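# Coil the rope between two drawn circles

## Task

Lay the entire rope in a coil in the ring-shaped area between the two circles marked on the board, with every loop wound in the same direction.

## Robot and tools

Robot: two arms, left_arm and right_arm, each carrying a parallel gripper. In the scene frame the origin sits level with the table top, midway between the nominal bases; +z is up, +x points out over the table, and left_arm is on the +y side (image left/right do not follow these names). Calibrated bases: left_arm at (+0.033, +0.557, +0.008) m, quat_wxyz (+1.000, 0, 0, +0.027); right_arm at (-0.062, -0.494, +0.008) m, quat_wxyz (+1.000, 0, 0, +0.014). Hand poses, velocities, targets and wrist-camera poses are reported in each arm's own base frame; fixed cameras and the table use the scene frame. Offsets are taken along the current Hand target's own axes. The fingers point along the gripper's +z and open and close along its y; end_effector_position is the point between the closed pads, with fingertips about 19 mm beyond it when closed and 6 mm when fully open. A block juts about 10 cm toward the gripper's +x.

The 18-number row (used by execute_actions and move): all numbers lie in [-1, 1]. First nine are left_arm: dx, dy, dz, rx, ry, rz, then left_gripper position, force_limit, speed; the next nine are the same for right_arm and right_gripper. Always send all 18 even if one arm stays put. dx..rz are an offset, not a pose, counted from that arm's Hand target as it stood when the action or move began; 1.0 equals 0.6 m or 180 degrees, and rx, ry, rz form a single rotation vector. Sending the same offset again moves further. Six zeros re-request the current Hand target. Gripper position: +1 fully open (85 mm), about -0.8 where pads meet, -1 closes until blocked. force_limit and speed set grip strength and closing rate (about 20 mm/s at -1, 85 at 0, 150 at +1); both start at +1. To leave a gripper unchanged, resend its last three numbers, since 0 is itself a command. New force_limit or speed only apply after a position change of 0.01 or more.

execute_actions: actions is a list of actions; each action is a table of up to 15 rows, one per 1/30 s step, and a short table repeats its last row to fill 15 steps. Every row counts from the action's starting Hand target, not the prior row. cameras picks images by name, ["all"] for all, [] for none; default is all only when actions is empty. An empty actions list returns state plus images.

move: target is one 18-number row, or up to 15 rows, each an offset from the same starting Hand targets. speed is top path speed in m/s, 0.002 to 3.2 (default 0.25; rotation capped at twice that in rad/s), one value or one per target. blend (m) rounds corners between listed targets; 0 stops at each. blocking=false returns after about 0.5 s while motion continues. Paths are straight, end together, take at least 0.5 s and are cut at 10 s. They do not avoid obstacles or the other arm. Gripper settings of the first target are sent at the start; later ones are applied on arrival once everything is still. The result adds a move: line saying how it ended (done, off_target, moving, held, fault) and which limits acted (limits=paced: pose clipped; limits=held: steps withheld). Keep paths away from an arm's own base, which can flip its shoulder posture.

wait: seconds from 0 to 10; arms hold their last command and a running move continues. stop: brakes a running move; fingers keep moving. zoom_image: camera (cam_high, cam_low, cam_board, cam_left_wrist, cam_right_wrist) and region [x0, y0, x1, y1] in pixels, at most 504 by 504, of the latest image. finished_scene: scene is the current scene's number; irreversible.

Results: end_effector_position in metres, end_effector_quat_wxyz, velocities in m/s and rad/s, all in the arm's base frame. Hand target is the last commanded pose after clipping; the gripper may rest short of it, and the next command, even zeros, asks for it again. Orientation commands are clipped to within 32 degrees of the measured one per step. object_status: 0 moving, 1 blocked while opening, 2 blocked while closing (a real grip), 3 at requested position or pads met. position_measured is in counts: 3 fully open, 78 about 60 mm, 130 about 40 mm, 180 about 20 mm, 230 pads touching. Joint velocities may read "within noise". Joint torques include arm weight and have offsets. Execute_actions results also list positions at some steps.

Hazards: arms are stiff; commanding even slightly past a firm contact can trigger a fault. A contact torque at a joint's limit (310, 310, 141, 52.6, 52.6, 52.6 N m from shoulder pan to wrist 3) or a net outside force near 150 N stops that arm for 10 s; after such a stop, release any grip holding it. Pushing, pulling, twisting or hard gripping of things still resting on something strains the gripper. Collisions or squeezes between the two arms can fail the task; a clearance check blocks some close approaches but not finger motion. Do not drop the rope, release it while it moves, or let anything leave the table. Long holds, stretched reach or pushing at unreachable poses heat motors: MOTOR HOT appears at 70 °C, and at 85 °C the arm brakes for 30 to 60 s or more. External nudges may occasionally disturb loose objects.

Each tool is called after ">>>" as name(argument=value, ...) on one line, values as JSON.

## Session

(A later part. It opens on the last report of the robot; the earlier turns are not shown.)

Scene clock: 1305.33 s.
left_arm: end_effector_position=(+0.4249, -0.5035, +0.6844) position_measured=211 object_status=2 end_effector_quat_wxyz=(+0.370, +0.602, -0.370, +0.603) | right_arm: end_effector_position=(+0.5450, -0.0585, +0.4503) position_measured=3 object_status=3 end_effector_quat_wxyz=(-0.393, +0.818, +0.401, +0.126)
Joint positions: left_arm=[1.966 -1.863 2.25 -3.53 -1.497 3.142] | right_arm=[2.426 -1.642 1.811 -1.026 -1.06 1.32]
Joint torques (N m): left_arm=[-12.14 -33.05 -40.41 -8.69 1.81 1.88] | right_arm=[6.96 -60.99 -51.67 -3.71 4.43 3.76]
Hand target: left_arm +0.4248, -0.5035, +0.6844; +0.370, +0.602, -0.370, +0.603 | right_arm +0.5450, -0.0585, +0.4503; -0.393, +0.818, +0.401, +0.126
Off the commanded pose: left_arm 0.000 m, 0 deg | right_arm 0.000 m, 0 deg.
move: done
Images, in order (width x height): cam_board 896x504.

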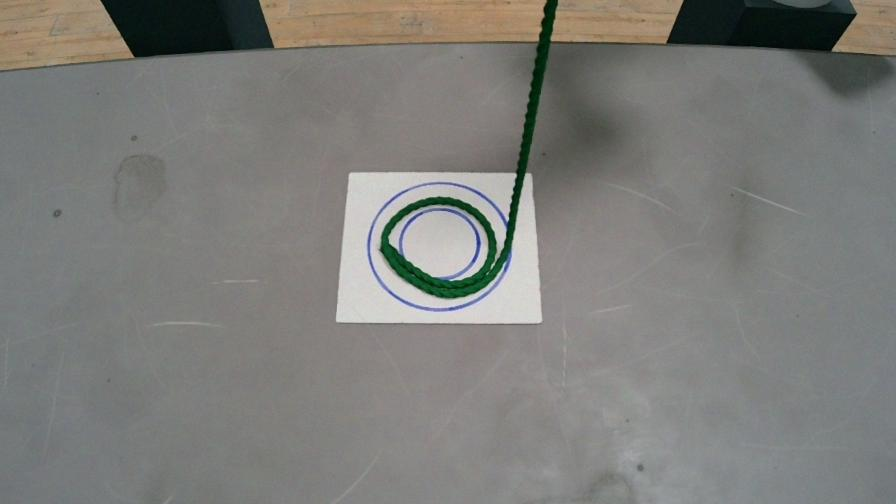

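>>> move(target=[[-0.0312,0.0483,0.0173,0,0,0,-1,-1,-1,0,0,0,0,0,0,1,0,0],[-0.0728,0.0944,0.0448,0,0,0,-1,-1,-1,0,0,0,0,0,0,1,0,0],[-0.1228,0.1347,0.0889,0,0,0,-1,-1,-1,0,0,0,0,0,0,1,0,0]], speed=0.035, blend=0.01, cameras=["cam_board"])

>>> zoom_image(camera="cam_board", region=[320, 150, 560, 340])

Scene clock: 1330.90 s.
left_arm: end_effector_position=(+0.3769, -0.5876, +0.6107) position_measured=211 object_status=2 end_effector_quat_wxyz=(+0.370, +0.602, -0.370, +0.603) | right_arm: end_effector_position=(+0.5450, -0.0585, +0.4503) position_measured=3 object_status=3 end_effector_quat_wxyz=(-0.393, +0.818, +0.401, +0.126)
Joint positions: left_arm=[1.774 -1.729 2.299 -3.712 -1.304 3.142] | right_arm=[2.426 -1.642 1.811 -1.026 -1.06 1.32]
Joint torques (N m): left_arm=[-11.22 -16.89 -46.36 -7.89 1.61 2.09] | right_arm=[7.28 -62.9 -50.38 -3.46 4.41 3.94]
Hand target: left_arm +0.3769, -0.5877, +0.6107; +0.370, +0.602, -0.370, +0.603 | right_arm +0.5450, -0.0585, +0.4503; -0.393, +0.818, +0.401, +0.126
Off the commanded pose: left_arm 0.000 m, 0 deg | right_arm 0.000 m, 0 deg.
move: done
Images, in order (width x height): cam_board 896x504.

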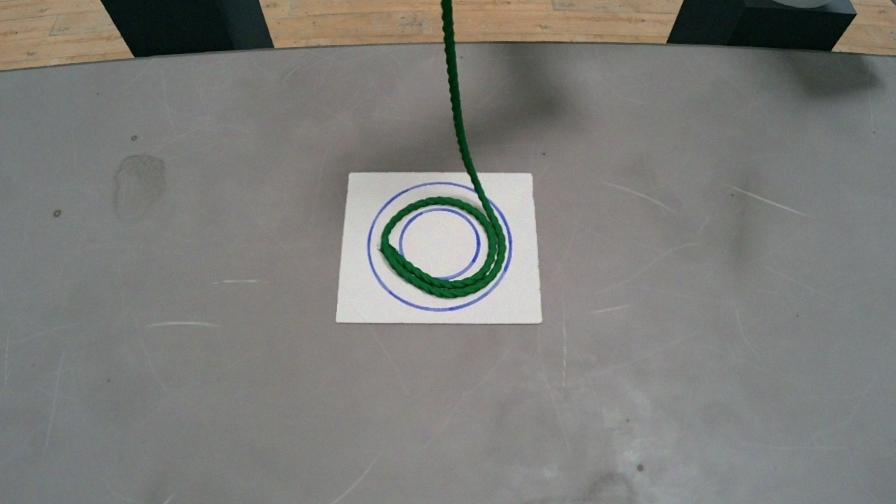

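Scaled by 2.100.

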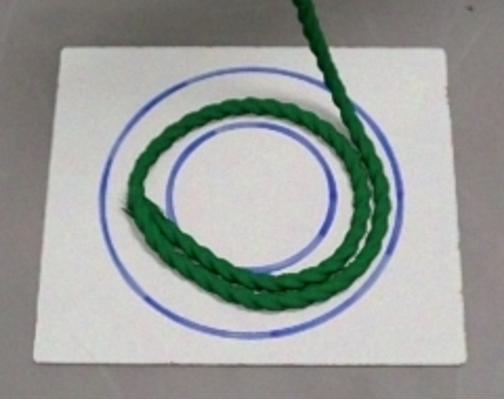

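>>> move(target=[[-0.0492,0.0189,0.0561,0,0,0,-1,-1,-1,0,0,0,0,0,0,1,0,0],[-0.0978,0.0138,0.1146,0,0,0,-1,-1,-1,0,0,0,0,0,0,1,0,0],[-0.1467,-0.0144,0.1671,0,0,0,-1,-1,-1,0,0,0,0,0,0,1,0,0]], speed=0.035, blend=0.01, cameras=["cam_board"])

>>> zoom_image(camera="cam_board", region=[320, 150, 560, 340])

Scene clock: 1361.37 s.
left_arm: end_effector_position=(+0.4300, -0.6732, +0.5228) position_measured=211 object_status=2 end_effector_quat_wxyz=(+0.370, +0.602, -0.370, +0.603) | right_arm: end_effector_position=(+0.5450, -0.0585, +0.4503) position_measured=3 object_status=3 end_effector_quat_wxyz=(-0.393, +0.818, +0.401, +0.126)
Joint positions: left_arm=[1.845 -1.436 2.207 -3.913 -1.376 3.142] | right_arm=[2.426 -1.642 1.811 -1.026 -1.06 1.32]
Joint torques (N m): left_arm=[8.81 -31.31 -44.47 -8.96 -1.55 -0.04] | right_arm=[5.41 -63.72 -50.39 -3.4 4.35 3.7]
Hand target: left_arm +0.4300, -0.6733, +0.5228; +0.370, +0.602, -0.370, +0.603 | right_arm +0.5450, -0.0585, +0.4503; -0.393, +0.818, +0.401, +0.126
Off the commanded pose: left_arm 0.000 m, 0 deg | right_arm 0.000 m, 0 deg.
move: done
Images, in order (width x height): cam_board 896x504.

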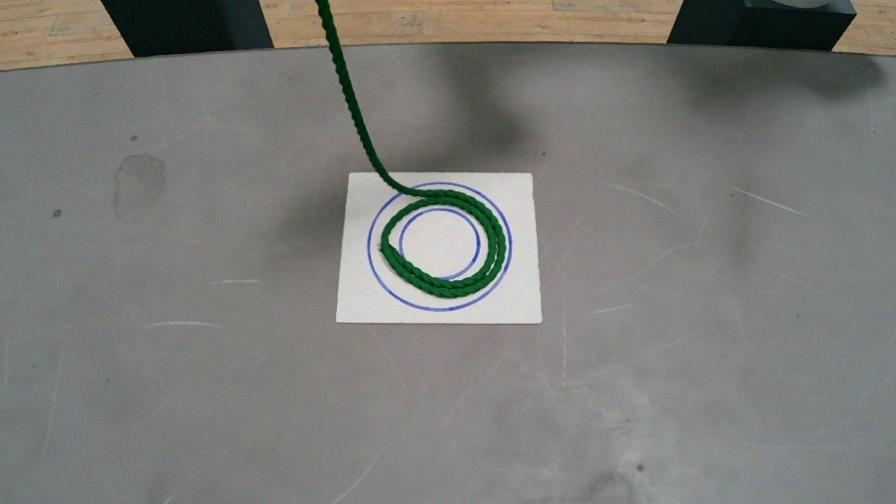

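Scaled by 2.100.

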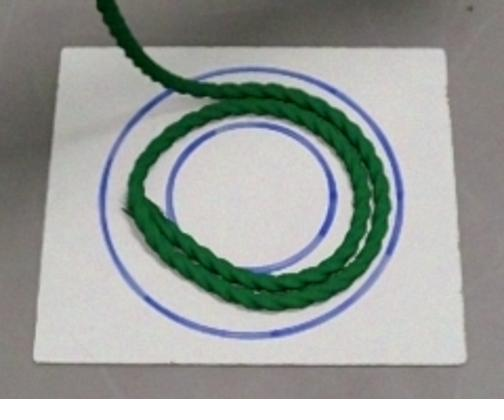

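>>> move(target=[0.0133,0,0.0533,0,-0.5,0,-1,-1,-1,0,0,0,0,0,0,1,0,0], speed=0.15, cameras=["cam_board","cam_low","cam_high"])

>>> zoom_image(camera="cam_board", region=[320, 150, 560, 340])

Scene clock: 1419.83 s.
left_arm: end_effector_position=(+0.4445, -0.7018, +0.5308) position_measured=211 object_status=2 end_effector_quat_wxyz=(+0.000, +0.852, -0.523, +0.000) | right_arm: end_effector_position=(+0.5450, -0.0585, +0.4503) position_measured=3 object_status=3 end_effector_quat_wxyz=(-0.393, +0.818, +0.401, +0.126)
Joint positions: left_arm=[1.92 -1.37 1.348 -1.55 -1.571 3.021] | right_arm=[2.426 -1.642 1.811 -1.026 -1.06 1.32]
Joint torques (N m): left_arm=[8.71 -53.59 -59.38 -2.62 -1.7 1.87] | right_arm=[5.78 -66.38 -50.32 -3.39 4.71 4.01]
Hand target: left_arm +0.4445, -0.7018, +0.5308; +0.000, +0.852, -0.523, +0.000 | right_arm +0.5450, -0.0585, +0.4503; -0.393, +0.818, +0.401, +0.126
Off the commanded pose: left_arm 0.000 m, 0 deg | right_arm 0.000 m, 0 deg.
move: done
Images, in order (width x height): cam_high 896x504, cam_low 896x504, cam_board 896x504.

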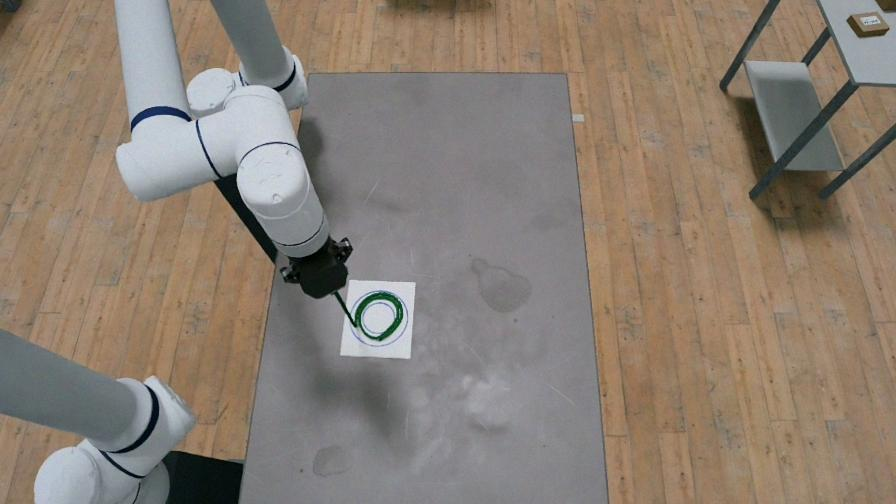

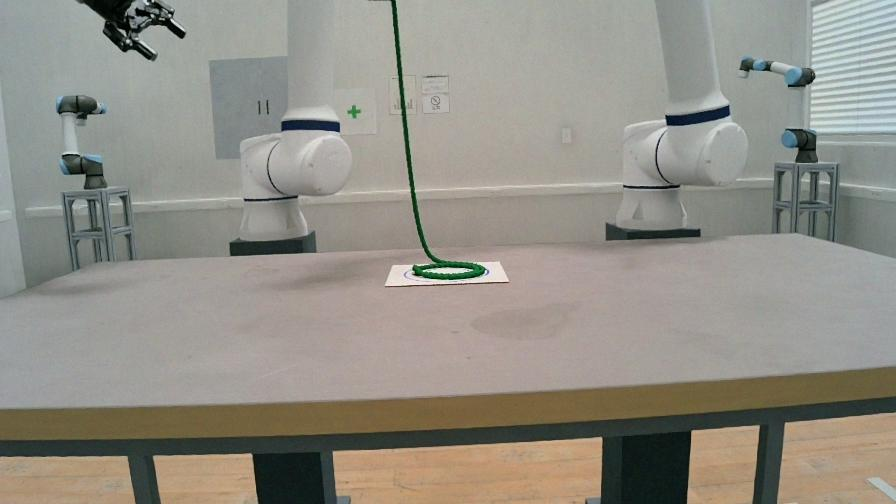

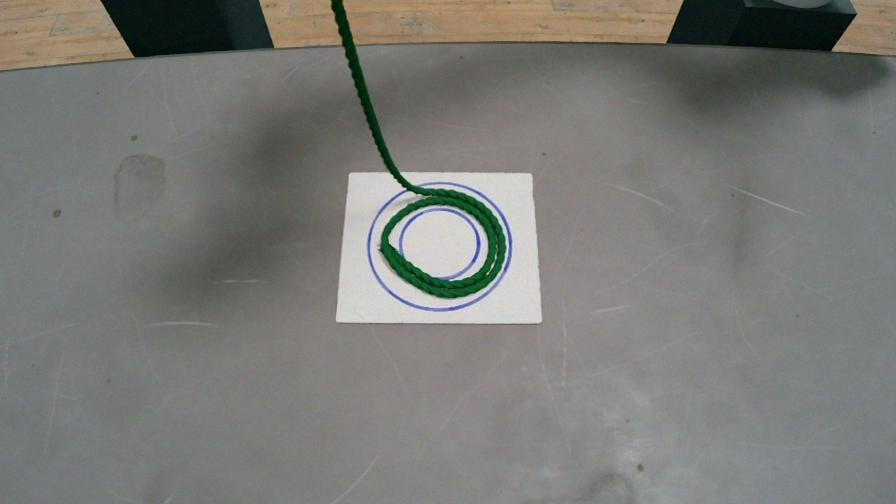

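Scaled by 2.100.

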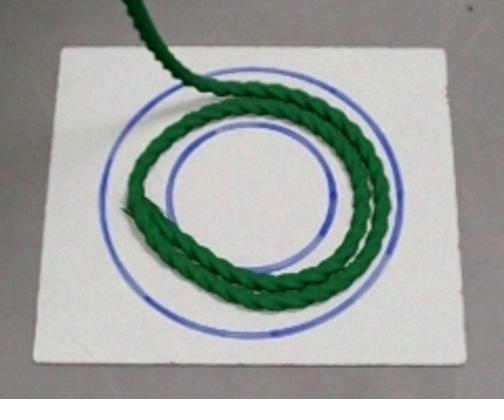

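>>> move(target=[[0.0239,-0.0207,0.0363,0,0,-0.0667,-1,-1,-1,0,0,0,0,0,0,1,0,0],[0.0384,-0.0581,0.0622,0,0,-0.15,-1,-1,-1,0,0,0,0,0,0,1,0,0],[0.0437,-0.1033,0.093,0,0,-0.2444,-1,-1,-1,0,0,0,0,0,0,1,0,0]], speed=0.08, blend=0.01, cameras=["cam_board","cam_low"])

>>> zoom_image(camera="cam_board", region=[320, 150, 560, 340])

>>> zoom_image(camera="cam_low", region=[370, 200, 530, 300])

Scene clock: 1478.03 s.
left_arm: end_effector_position=(+0.5116, -0.6972, +0.4750) position_measured=211 object_status=2 end_effector_quat_wxyz=(+0.000, +0.986, -0.166, +0.000) | right_arm: end_effector_position=(+0.5450, -0.0585, +0.4503) position_measured=3 object_status=3 end_effector_quat_wxyz=(-0.393, +0.818, +0.401, +0.126)
Joint positions: left_arm=[1.997 -1.311 1.372 -1.632 -1.571 2.331] | right_arm=[2.426 -1.642 1.811 -1.026 -1.06 1.32]
Joint torques (N m): left_arm=[9.21 -56.87 -45.25 -10.48 0.05 -0.13] | right_arm=[4.95 -65.52 -51.42 -3.47 4.78 4.14]
Hand target: left_arm +0.5117, -0.6972, +0.4750; +0.000, +0.986, -0.166, +0.000 | right_arm +0.5450, -0.0585, +0.4503; -0.393, +0.818, +0.401, +0.126
Off the commanded pose: left_arm 0.000 m, 0 deg | right_arm 0.000 m, 0 deg.
move: done
Images, in order (width x height): cam_low 896x504, cam_board 896x504.

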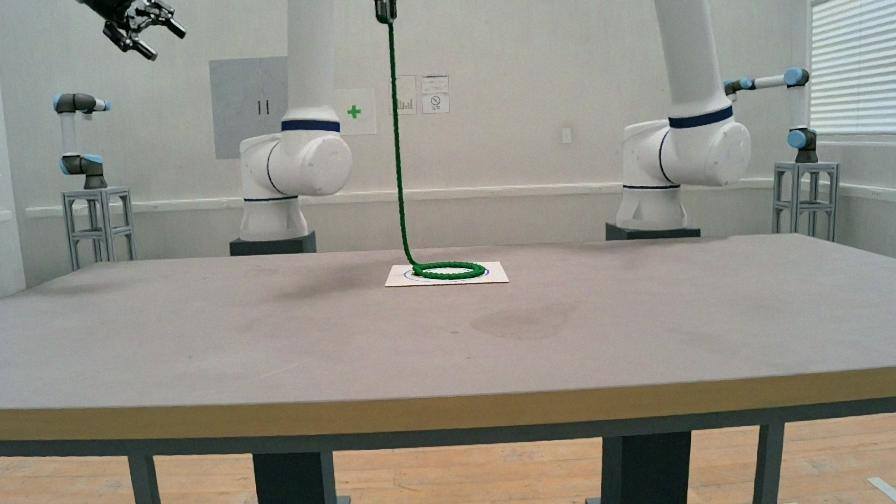

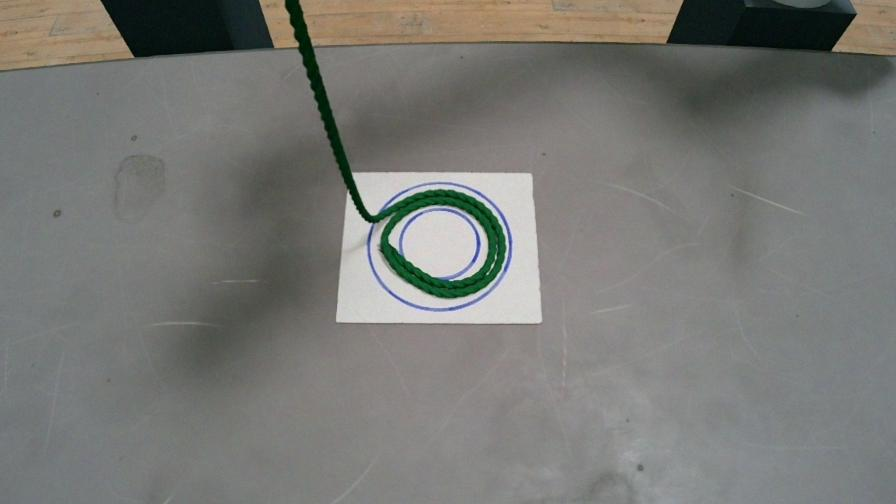

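Scaled by 2.100.

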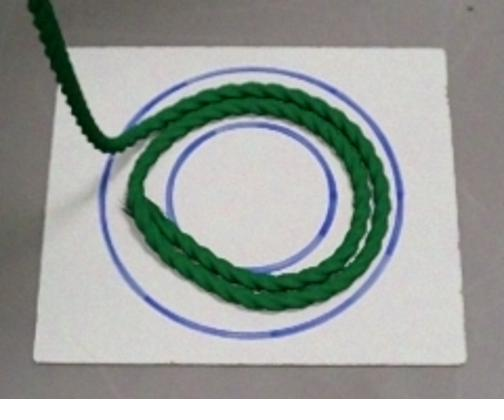

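Scaled by 3.150.

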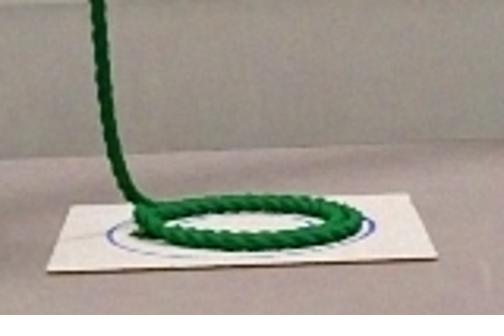

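>>> move(target=[[0.0258,-0.0381,0.0313,0,0,-0.0944,-1,-1,-1,0,0,0,0,0,0,1,0,0],[0.0425,-0.0956,0.0737,0,0,-0.2167,-1,-1,-1,0,0,0,0,0,0,1,0,0]], speed=0.07, blend=0.01, cameras=["cam_board","cam_low"])

>>> zoom_image(camera="cam_board", region=[320, 150, 560, 340])

>>> zoom_image(camera="cam_low", region=[370, 200, 530, 300])

Scene clock: 1495.53 s.
left_arm: end_effector_position=(+0.5545, -0.6514, +0.4308) position_measured=211 object_status=2 end_effector_quat_wxyz=(+0.000, +0.985, +0.173, +0.000) | right_arm: end_effector_position=(+0.5450, -0.0585, +0.4503) position_measured=3 object_status=3 end_effector_quat_wxyz=(-0.393, +0.818, +0.401, +0.126)
Joint positions: left_arm=[2.067 -1.319 1.46 -1.713 -1.571 1.72] | right_arm=[2.426 -1.642 1.811 -1.026 -1.06 1.32]
Joint torques (N m): left_arm=[9.88 -77.73 -45.21 -10.66 -0.57 -1.89] | right_arm=[5.56 -67.22 -49.64 -3.49 4.43 3.58]
Hand target: left_arm +0.5546, -0.6513, +0.4308; +0.000, +0.985, +0.173, +0.000 | right_arm +0.5450, -0.0585, +0.4503; -0.393, +0.818, +0.401, +0.126
Off the commanded pose: left_arm 0.000 m, 0 deg | right_arm 0.000 m, 0 deg.
move: done
Images, in order (width x height): cam_low 896x504, cam_board 896x504.

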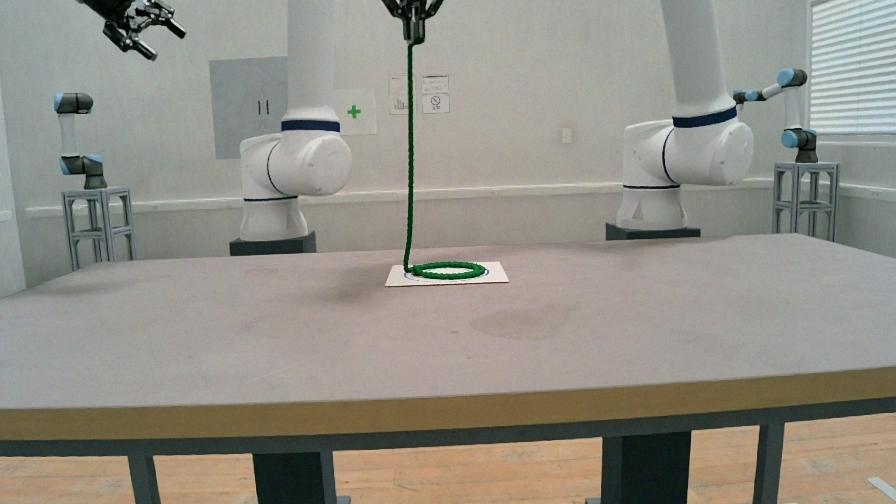

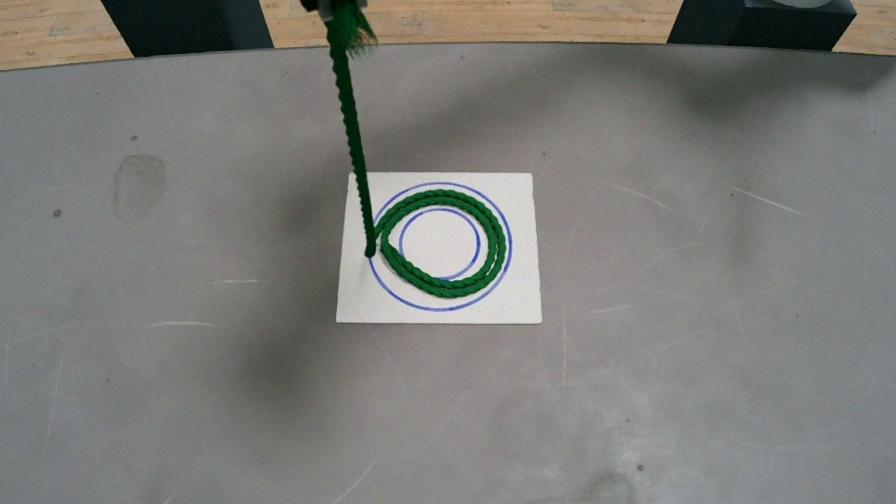

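Scaled by 2.100.

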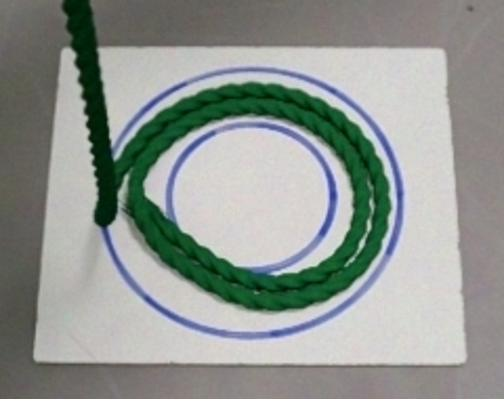

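Scaled by 3.150.

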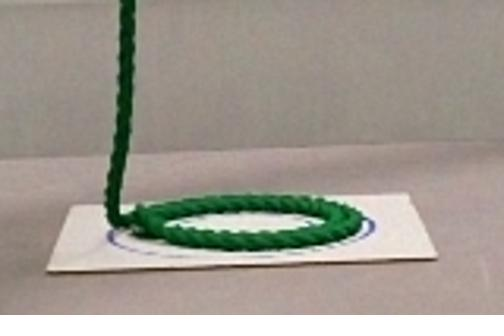

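>>> move(target=[[-0.0945,0.0316,-0.072,0,0,0.1278,-1,-1,-1,0,0,0,0,0,0,1,0,0],[-0.0279,0.0144,-0.0332,0,0,0.0833,-1,-1,-1,0,0,0,0,0,0,1,0,0],[0.0079,-0.0164,0.0022,0,0,-0.0167,-1,-1,-1,0,0,0,0,0,0,1,0,0]], speed=[0.07,0.05,0.05], blend=[0,0.01,0], cameras=["cam_board","cam_low"])

>>> zoom_image(camera="cam_board", region=[320, 150, 560, 340])

>>> zoom_image(camera="cam_low", region=[370, 200, 530, 300])

Scene clock: 1520.73 s.
left_arm: end_effector_position=(+0.5557, -0.6405, +0.4295) position_measured=211 object_status=2 end_effector_quat_wxyz=(+0.000, +0.980, +0.198, +0.000) | right_arm: end_effector_position=(+0.5450, -0.0585, +0.4503) position_measured=3 object_status=3 end_effector_quat_wxyz=(-0.393, +0.818, +0.401, +0.126)
Joint positions: left_arm=[2.074 -1.331 1.478 -1.718 -1.571 1.675] | right_arm=[2.426 -1.642 1.811 -1.026 -1.06 1.32]
Joint torques (N m): left_arm=[10.55 -78.71 -45.33 -10.5 -0.86 -0.43] | right_arm=[5.39 -65.19 -50.5 -3.3 4.62 3.96]
Hand target: left_arm +0.5557, -0.6405, +0.4295; +0.000, +0.980, +0.199, +0.000 | right_arm +0.5450, -0.0585, +0.4503; -0.393, +0.818, +0.401, +0.126
Off the commanded pose: left_arm 0.000 m, 0 deg | right_arm 0.000 m, 0 deg.
move: done
Images, in order (width x height): cam_low 896x504, cam_board 896x504.

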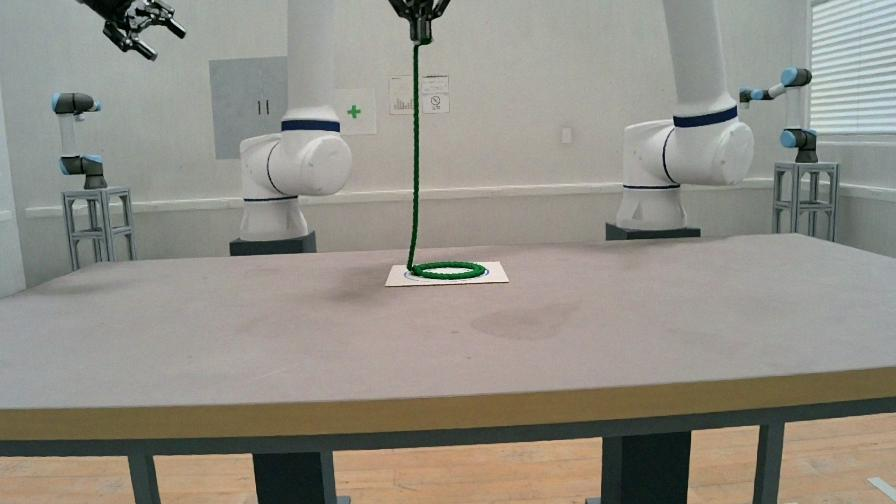

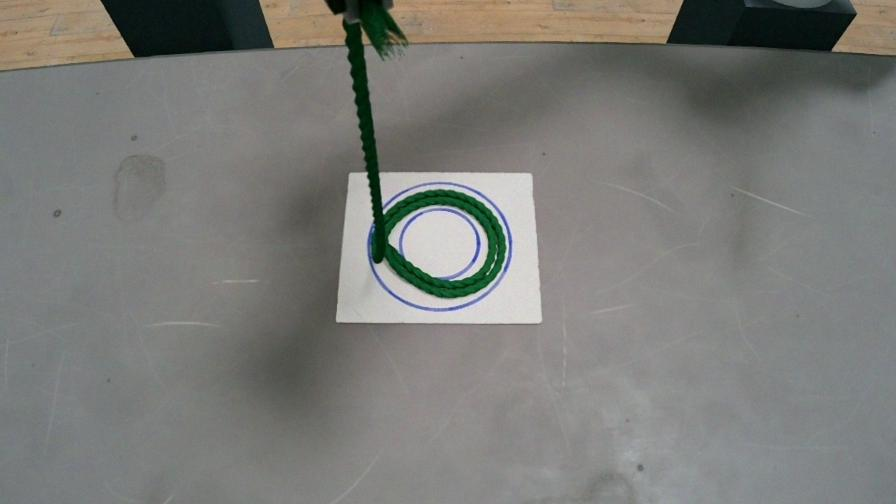

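Scaled by 2.100.

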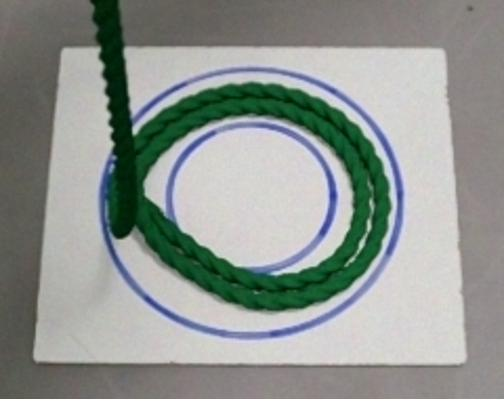

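Scaled by 3.150.

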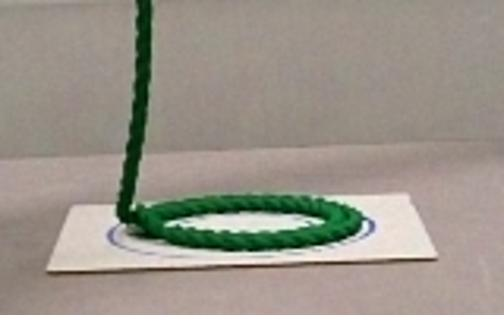

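>>> move(target=[[0.0239,-0.0394,0.0342,0,0,-0.1111,-1,-1,-1,0,0,0,0,0,0,1,0,0],[0.0408,-0.0897,0.0763,0,0,-0.2222,-1,-1,-1,0,0,0,0,0,0,1,0,0],[0.0399,-0.143,0.1185,0,0,-0.3333,-1,-1,-1,0,0,0,0,0,0,1,0,0]], speed=0.08, blend=0.01, cameras=["cam_board","cam_low"])

>>> zoom_image(camera="cam_board", region=[320, 150, 560, 340])

>>> zoom_image(camera="cam_low", region=[370, 200, 530, 300])

Scene clock: 1560.93 s.
left_arm: end_effector_position=(+0.5444, -0.5522, +0.3583) position_measured=211 object_status=2 end_effector_quat_wxyz=(+0.000, +0.750, +0.662, +0.000) | right_arm: end_effector_position=(+0.5450, -0.0585, +0.4503) position_measured=3 object_status=3 end_effector_quat_wxyz=(-0.393, +0.818, +0.401, +0.126)
Joint positions: left_arm=[2.118 -1.424 1.718 -1.866 -1.571 0.671] | right_arm=[2.426 -1.642 1.811 -1.026 -1.06 1.32]
Joint torques (N m): left_arm=[9.28 -68.9 -42.86 -10.42 0.61 -1.44] | right_arm=[4.37 -69.4 -49.44 -3.45 4.18 3.74]
Hand target: left_arm +0.5444, -0.5522, +0.3583; +0.000, +0.750, +0.662, +0.000 | right_arm +0.5450, -0.0585, +0.4503; -0.393, +0.818, +0.401, +0.126
Off the commanded pose: left_arm 0.000 m, 0 deg | right_arm 0.000 m, 0 deg.
move: done
Images, in order (width x height): cam_low 896x504, cam_board 896x504.

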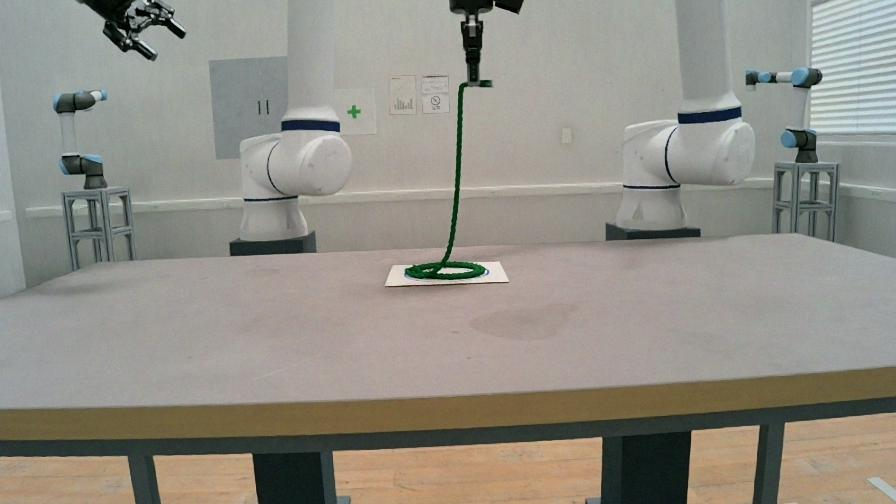

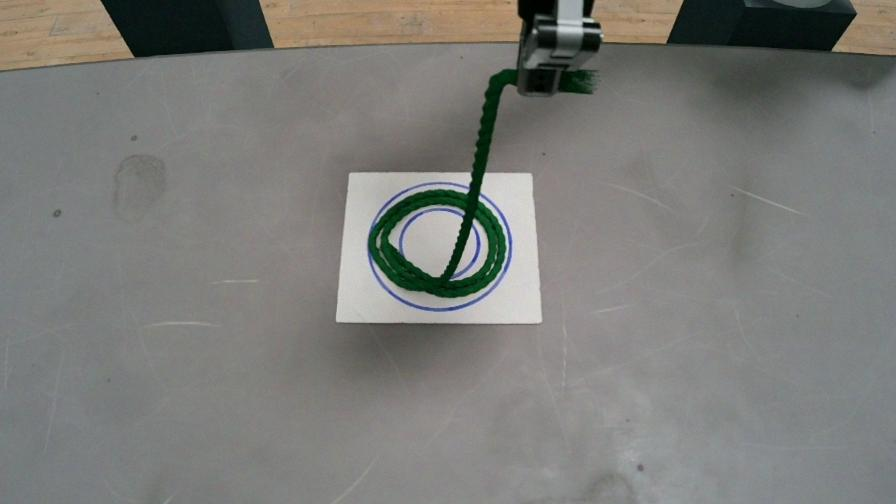

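Scaled by 2.100.

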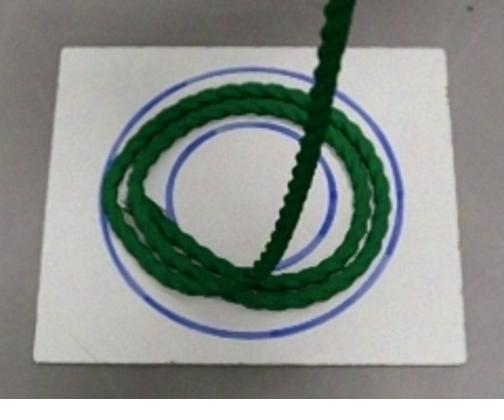

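Scaled by 3.150.

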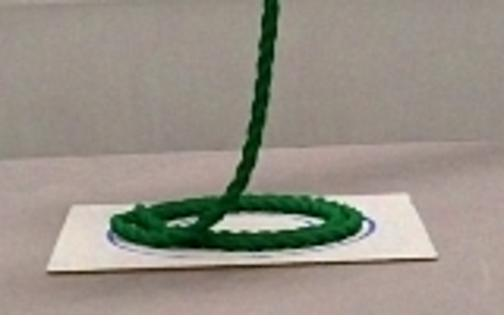

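>>> move(target=[[0.0307,0.0019,0.019,0,0,0.0111,-1,-1,-1,0,0,0,0,0,0,1,0,0],[0.0623,-0.0558,0.0587,0,0,-0.1111,-1,-1,-1,0,0,0,0,0,0,1,0,0],[0.0678,-0.1225,0.099,0,0,-0.2444,-1,-1,-1,0,0,0,0,0,0,1,0,0]], speed=0.07, blend=0.01, cameras=["cam_board","cam_low"])

>>> zoom_image(camera="cam_board", region=[320, 150, 560, 340])

>>> zoom_image(camera="cam_low", region=[370, 200, 530, 300])

Scene clock: 1608.73 s.
left_arm: end_effector_position=(+0.4765, -0.5028, +0.2988) position_measured=211 object_status=2 end_effector_quat_wxyz=(+0.000, +0.447, +0.894, +0.000) | right_arm: end_effector_position=(+0.5450, -0.0585, +0.4503) position_measured=3 object_status=3 end_effector_quat_wxyz=(-0.393, +0.818, +0.401, +0.126)
Joint positions: left_arm=[2.07 -1.523 1.94 -1.988 -1.571 -0.144] | right_arm=[2.426 -1.642 1.811 -1.026 -1.06 1.32]
Joint torques (N m): left_arm=[-10.22 -58.31 -40.1 -10.49 1.02 -0.7] | right_arm=[3.84 -70.05 -49.07 -3.56 4.11 3.95]
Hand target: left_arm +0.4765, -0.5028, +0.2988; +0.000, +0.447, +0.895, +0.000 | right_arm +0.5450, -0.0585, +0.4503; -0.393, +0.818, +0.401, +0.126
Off the commanded pose: left_arm 0.000 m, 0 deg | right_arm 0.000 m, 0 deg.
move: done
Images, in order (width x height): cam_low 896x504, cam_board 896x504.

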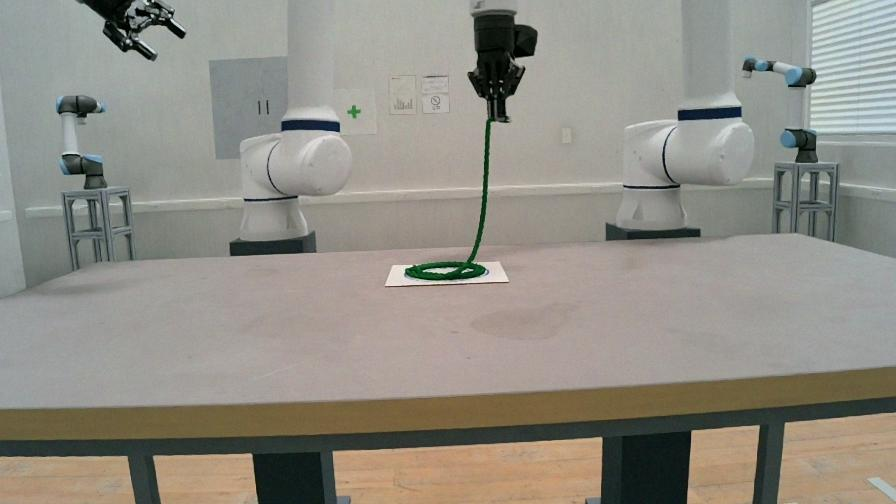

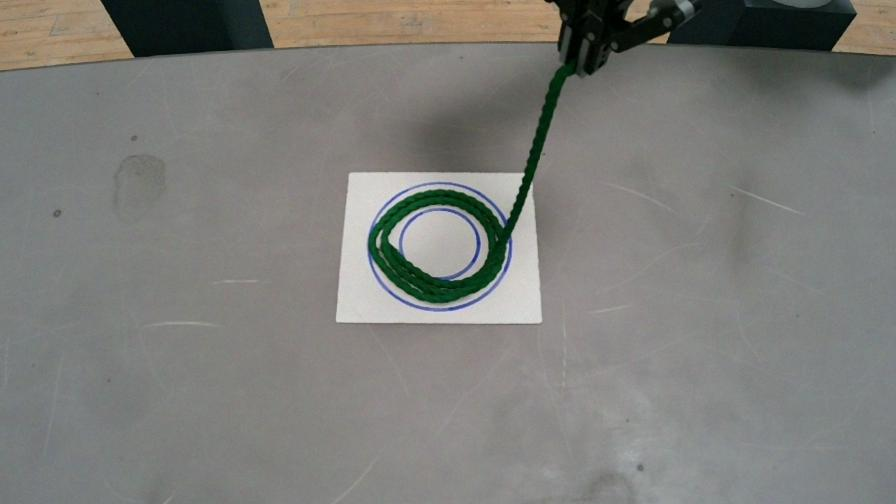

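Scaled by 2.100.

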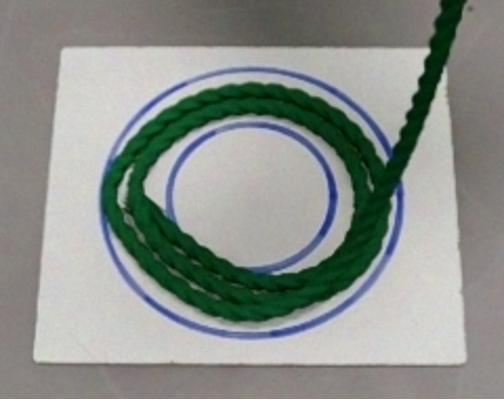

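Scaled by 3.150.

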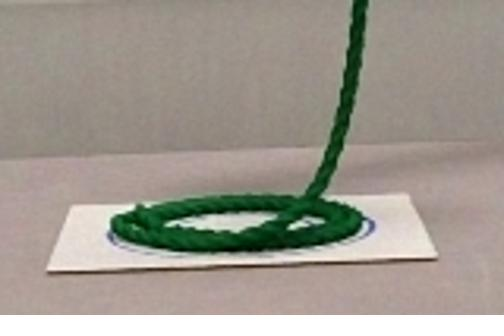

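>>> move(target=[[0.0187,-0.0617,0.0317,0,0,-0.1389,-1,-1,-1,0,0,0,0,0,0,1,0,0],[0.026,-0.1177,0.0705,0,0,-0.2611,-1,-1,-1,0,0,0,0,0,0,1,0,0],[0.0222,-0.1675,0.11,0,0,-0.3611,-1,-1,-1,0,0,0,0,0,0,1,0,0]], speed=0.08, blend=0.01, cameras=["cam_board","cam_low"])

>>> zoom_image(camera="cam_board", region=[320, 150, 560, 340])

>>> zoom_image(camera="cam_low", region=[370, 200, 530, 300])

Scene clock: 1653.77 s.
left_arm: end_effector_position=(+0.3882, -0.5525, +0.2328) position_measured=211 object_status=2 end_effector_quat_wxyz=(+0.000, -0.103, +0.995, +0.000) | right_arm: end_effector_position=(+0.5450, -0.0585, +0.4503) position_measured=3 object_status=3 end_effector_quat_wxyz=(-0.393, +0.818, +0.401, +0.126)
Joint positions: left_arm=[1.917 -1.498 2.043 -2.117 -1.571 -1.432] | right_arm=[2.426 -1.642 1.811 -1.026 -1.06 1.32]
Joint torques (N m): left_arm=[-9.57 -34.97 -37.81 -10.5 1.78 -0.43] | right_arm=[4.07 -71.47 -49.91 -3.16 4.01 3.32]
Hand target: left_arm +0.3881, -0.5525, +0.2328; +0.000, -0.104, +0.995, +0.000 | right_arm +0.5450, -0.0585, +0.4503; -0.393, +0.818, +0.401, +0.126
Off the commanded pose: left_arm 0.000 m, 0 deg | right_arm 0.000 m, 0 deg.
move: done
Images, in order (width x height): cam_low 896x504, cam_board 896x504.

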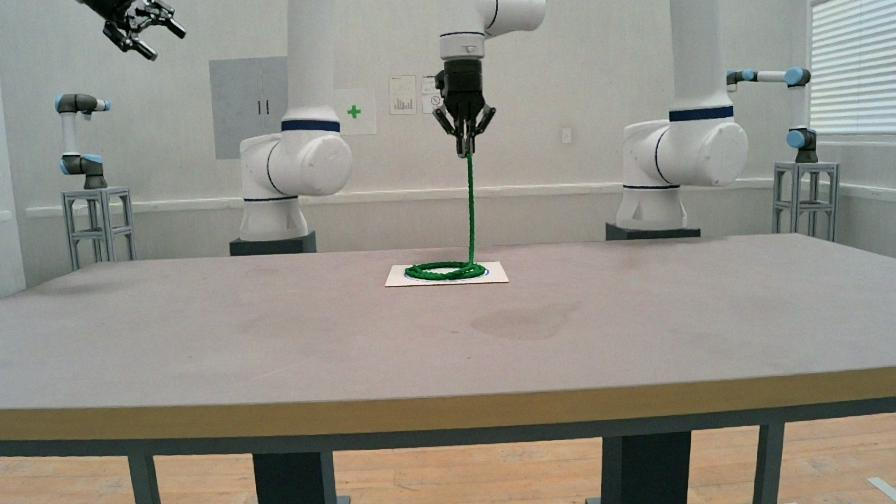

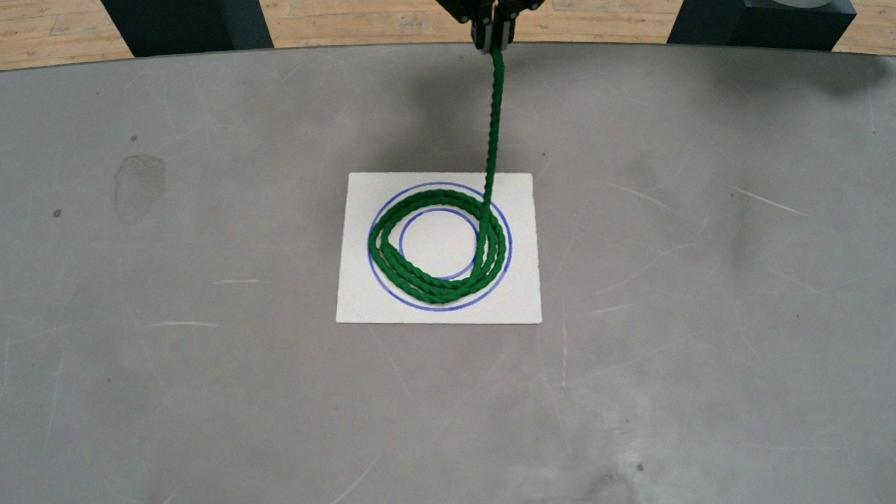

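Scaled by 2.100.

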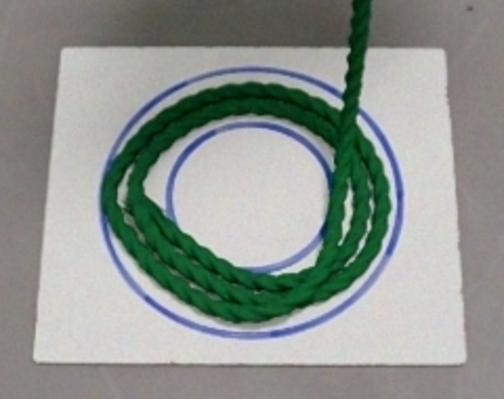

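Scaled by 3.150.

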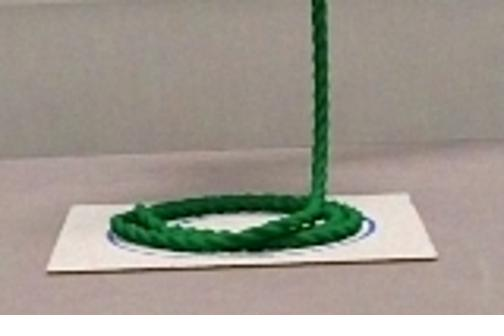

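>>> move(target=[[-0.1007,0.0433,-0.0933,0,0,0.25,-1,-1,-1,0,0,0,0,0,0,1,0,0],[-0.2457,0.0183,-0.185,0,0,0.4944,-1,-1,-1,0,0,0,0,0,0,1,0,0]], speed=0.12, blend=0.02, cameras=["cam_board","cam_low"])

>>> zoom_image(camera="cam_board", region=[320, 150, 560, 340])

>>> zoom_image(camera="cam_low", region=[370, 200, 530, 300])

Scene clock: 1693.00 s.
left_arm: end_effector_position=(+0.5301, -0.5113, +0.3438) position_measured=211 object_status=2 end_effector_quat_wxyz=(+0.000, +0.623, +0.782, +0.000) | right_arm: end_effector_position=(+0.5450, -0.0585, +0.4503) position_measured=3 object_status=3 end_effector_quat_wxyz=(-0.393, +0.818, +0.401, +0.126)
Joint positions: left_arm=[2.131 -1.48 1.808 -1.9 -1.571 0.335] | right_arm=[2.426 -1.642 1.811 -1.026 -1.06 1.32]
Joint torques (N m): left_arm=[9.63 -42 -56.56 -2.15 -1.74 1.96] | right_arm=[5.55 -73.21 -49.04 -3.25 3.39 4.18]
Hand target: left_arm +0.5301, -0.5113, +0.3439; +0.000, +0.623, +0.782, +0.000 | right_arm +0.5450, -0.0585, +0.4503; -0.393, +0.818, +0.401, +0.126
Off the commanded pose: left_arm 0.000 m, 0 deg | right_arm 0.000 m, 0 deg.
move: done
Images, in order (width x height): cam_low 896x504, cam_board 896x504.

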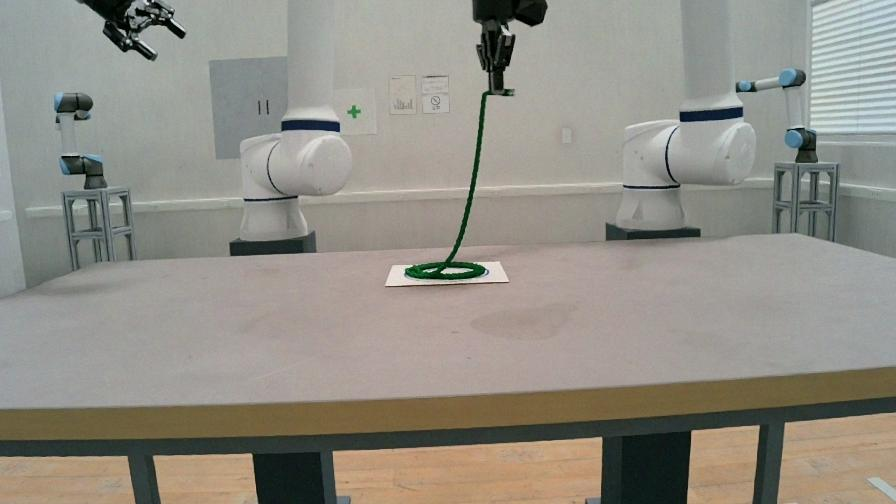

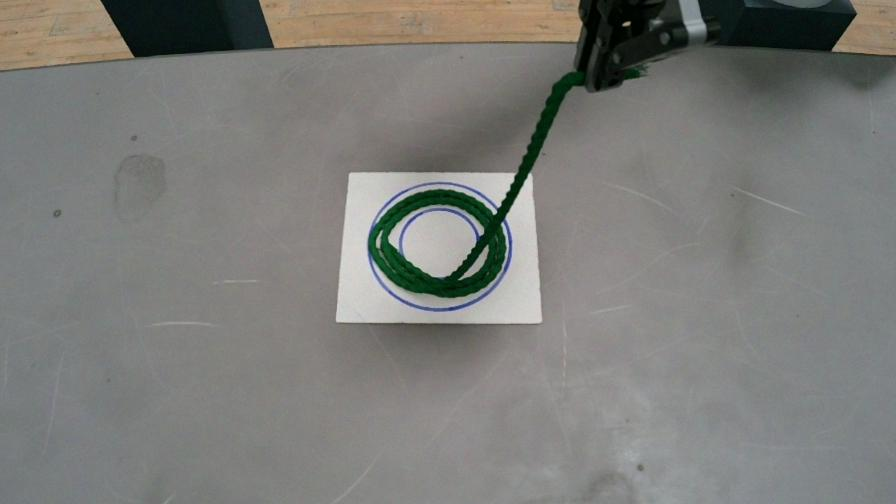

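Scaled by 2.100.

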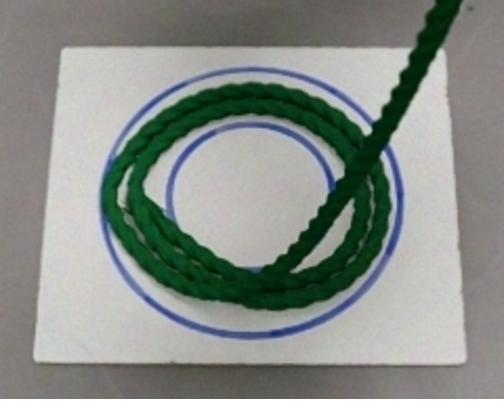

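Scaled by 3.150.

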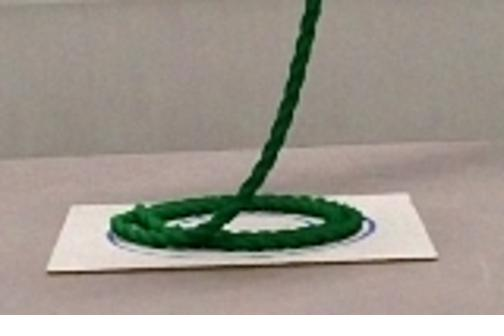

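>>> move(target=[[-0.1692,0.0157,-0.1117,0,0,0.3222,-1,-1,-1,0,0,0,0,0,0,1,0,0],[-0.1423,0.026,-0.0717,0,0,0.2722,-1,-1,-1,0,0,0,0,0,0,1,0,0]], speed=[0.12,0.05], blend=0, cameras=["cam_board","cam_low"])

>>> zoom_image(camera="cam_board", region=[320, 150, 560, 340])

>>> zoom_image(camera="cam_low", region=[370, 200, 530, 300])

Scene clock: 1722.13 s.
left_arm: end_effector_position=(+0.5643, -0.5910, +0.3870) position_measured=211 object_status=2 end_effector_quat_wxyz=(+0.000, +0.891, +0.453, +0.000) | right_arm: end_effector_position=(+0.5450, -0.0585, +0.4503) position_measured=3 object_status=3 end_effector_quat_wxyz=(-0.393, +0.818, +0.401, +0.126)
Joint positions: left_arm=[2.114 -1.368 1.6 -1.803 -1.571 1.173] | right_arm=[2.426 -1.642 1.811 -1.026 -1.06 1.32]
Joint torques (N m): left_arm=[8.68 -73.13 -43.39 -10.24 -0.83 -1.16] | right_arm=[5.6 -73.13 -49.33 -3.1 4.2 4.08]
Hand target: left_arm +0.5643, -0.5910, +0.3869; +0.000, +0.891, +0.453, +0.000 | right_arm +0.5450, -0.0585, +0.4503; -0.393, +0.818, +0.401, +0.126
Off the commanded pose: left_arm 0.000 m, 0 deg | right_arm 0.000 m, 0 deg.
move: done
Images, in order (width x height): cam_low 896x504, cam_board 896x504.

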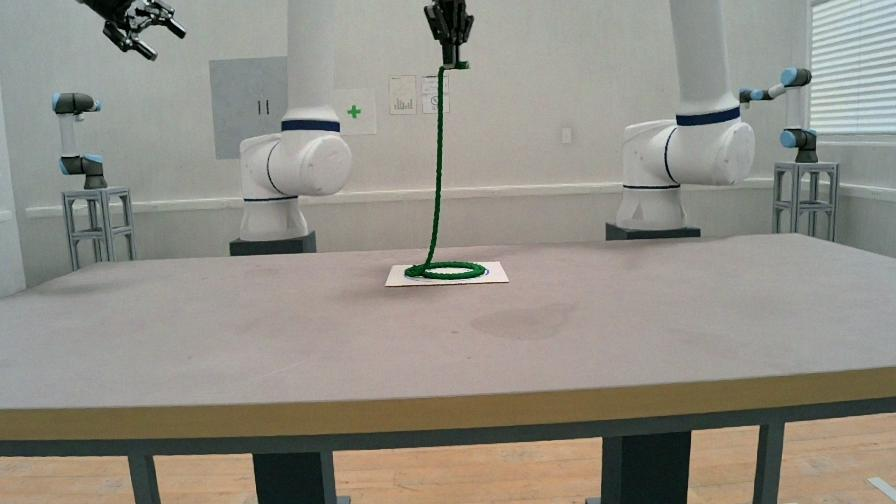

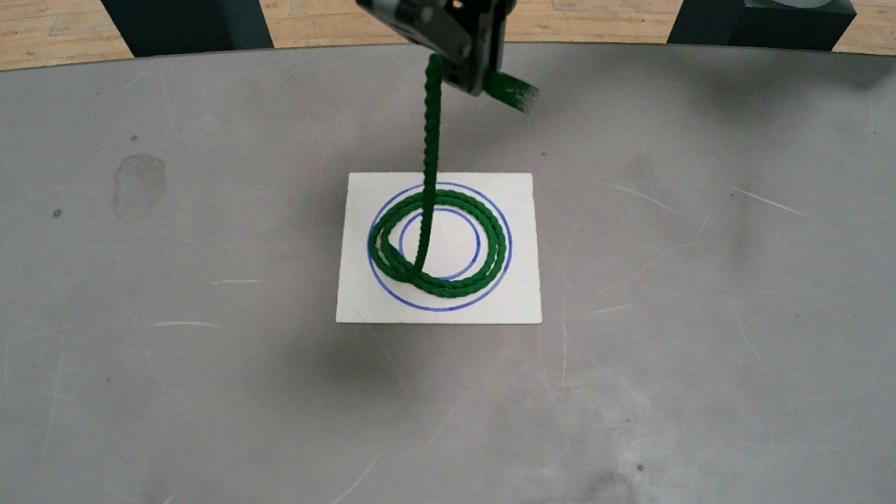

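Scaled by 2.100.

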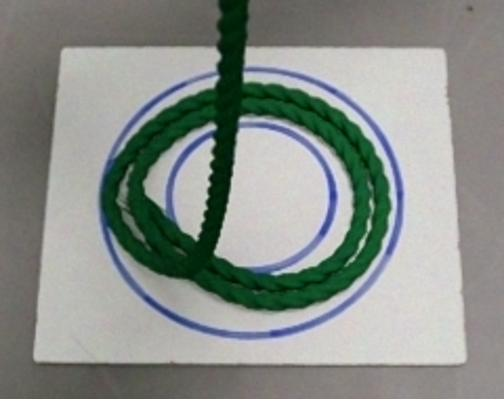

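Scaled by 3.150.

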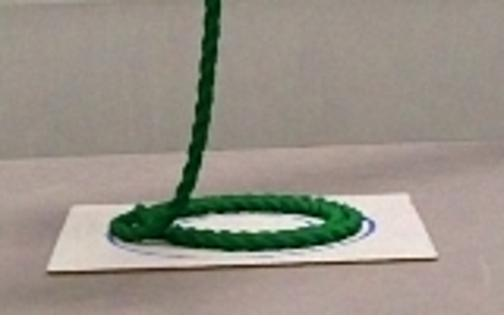

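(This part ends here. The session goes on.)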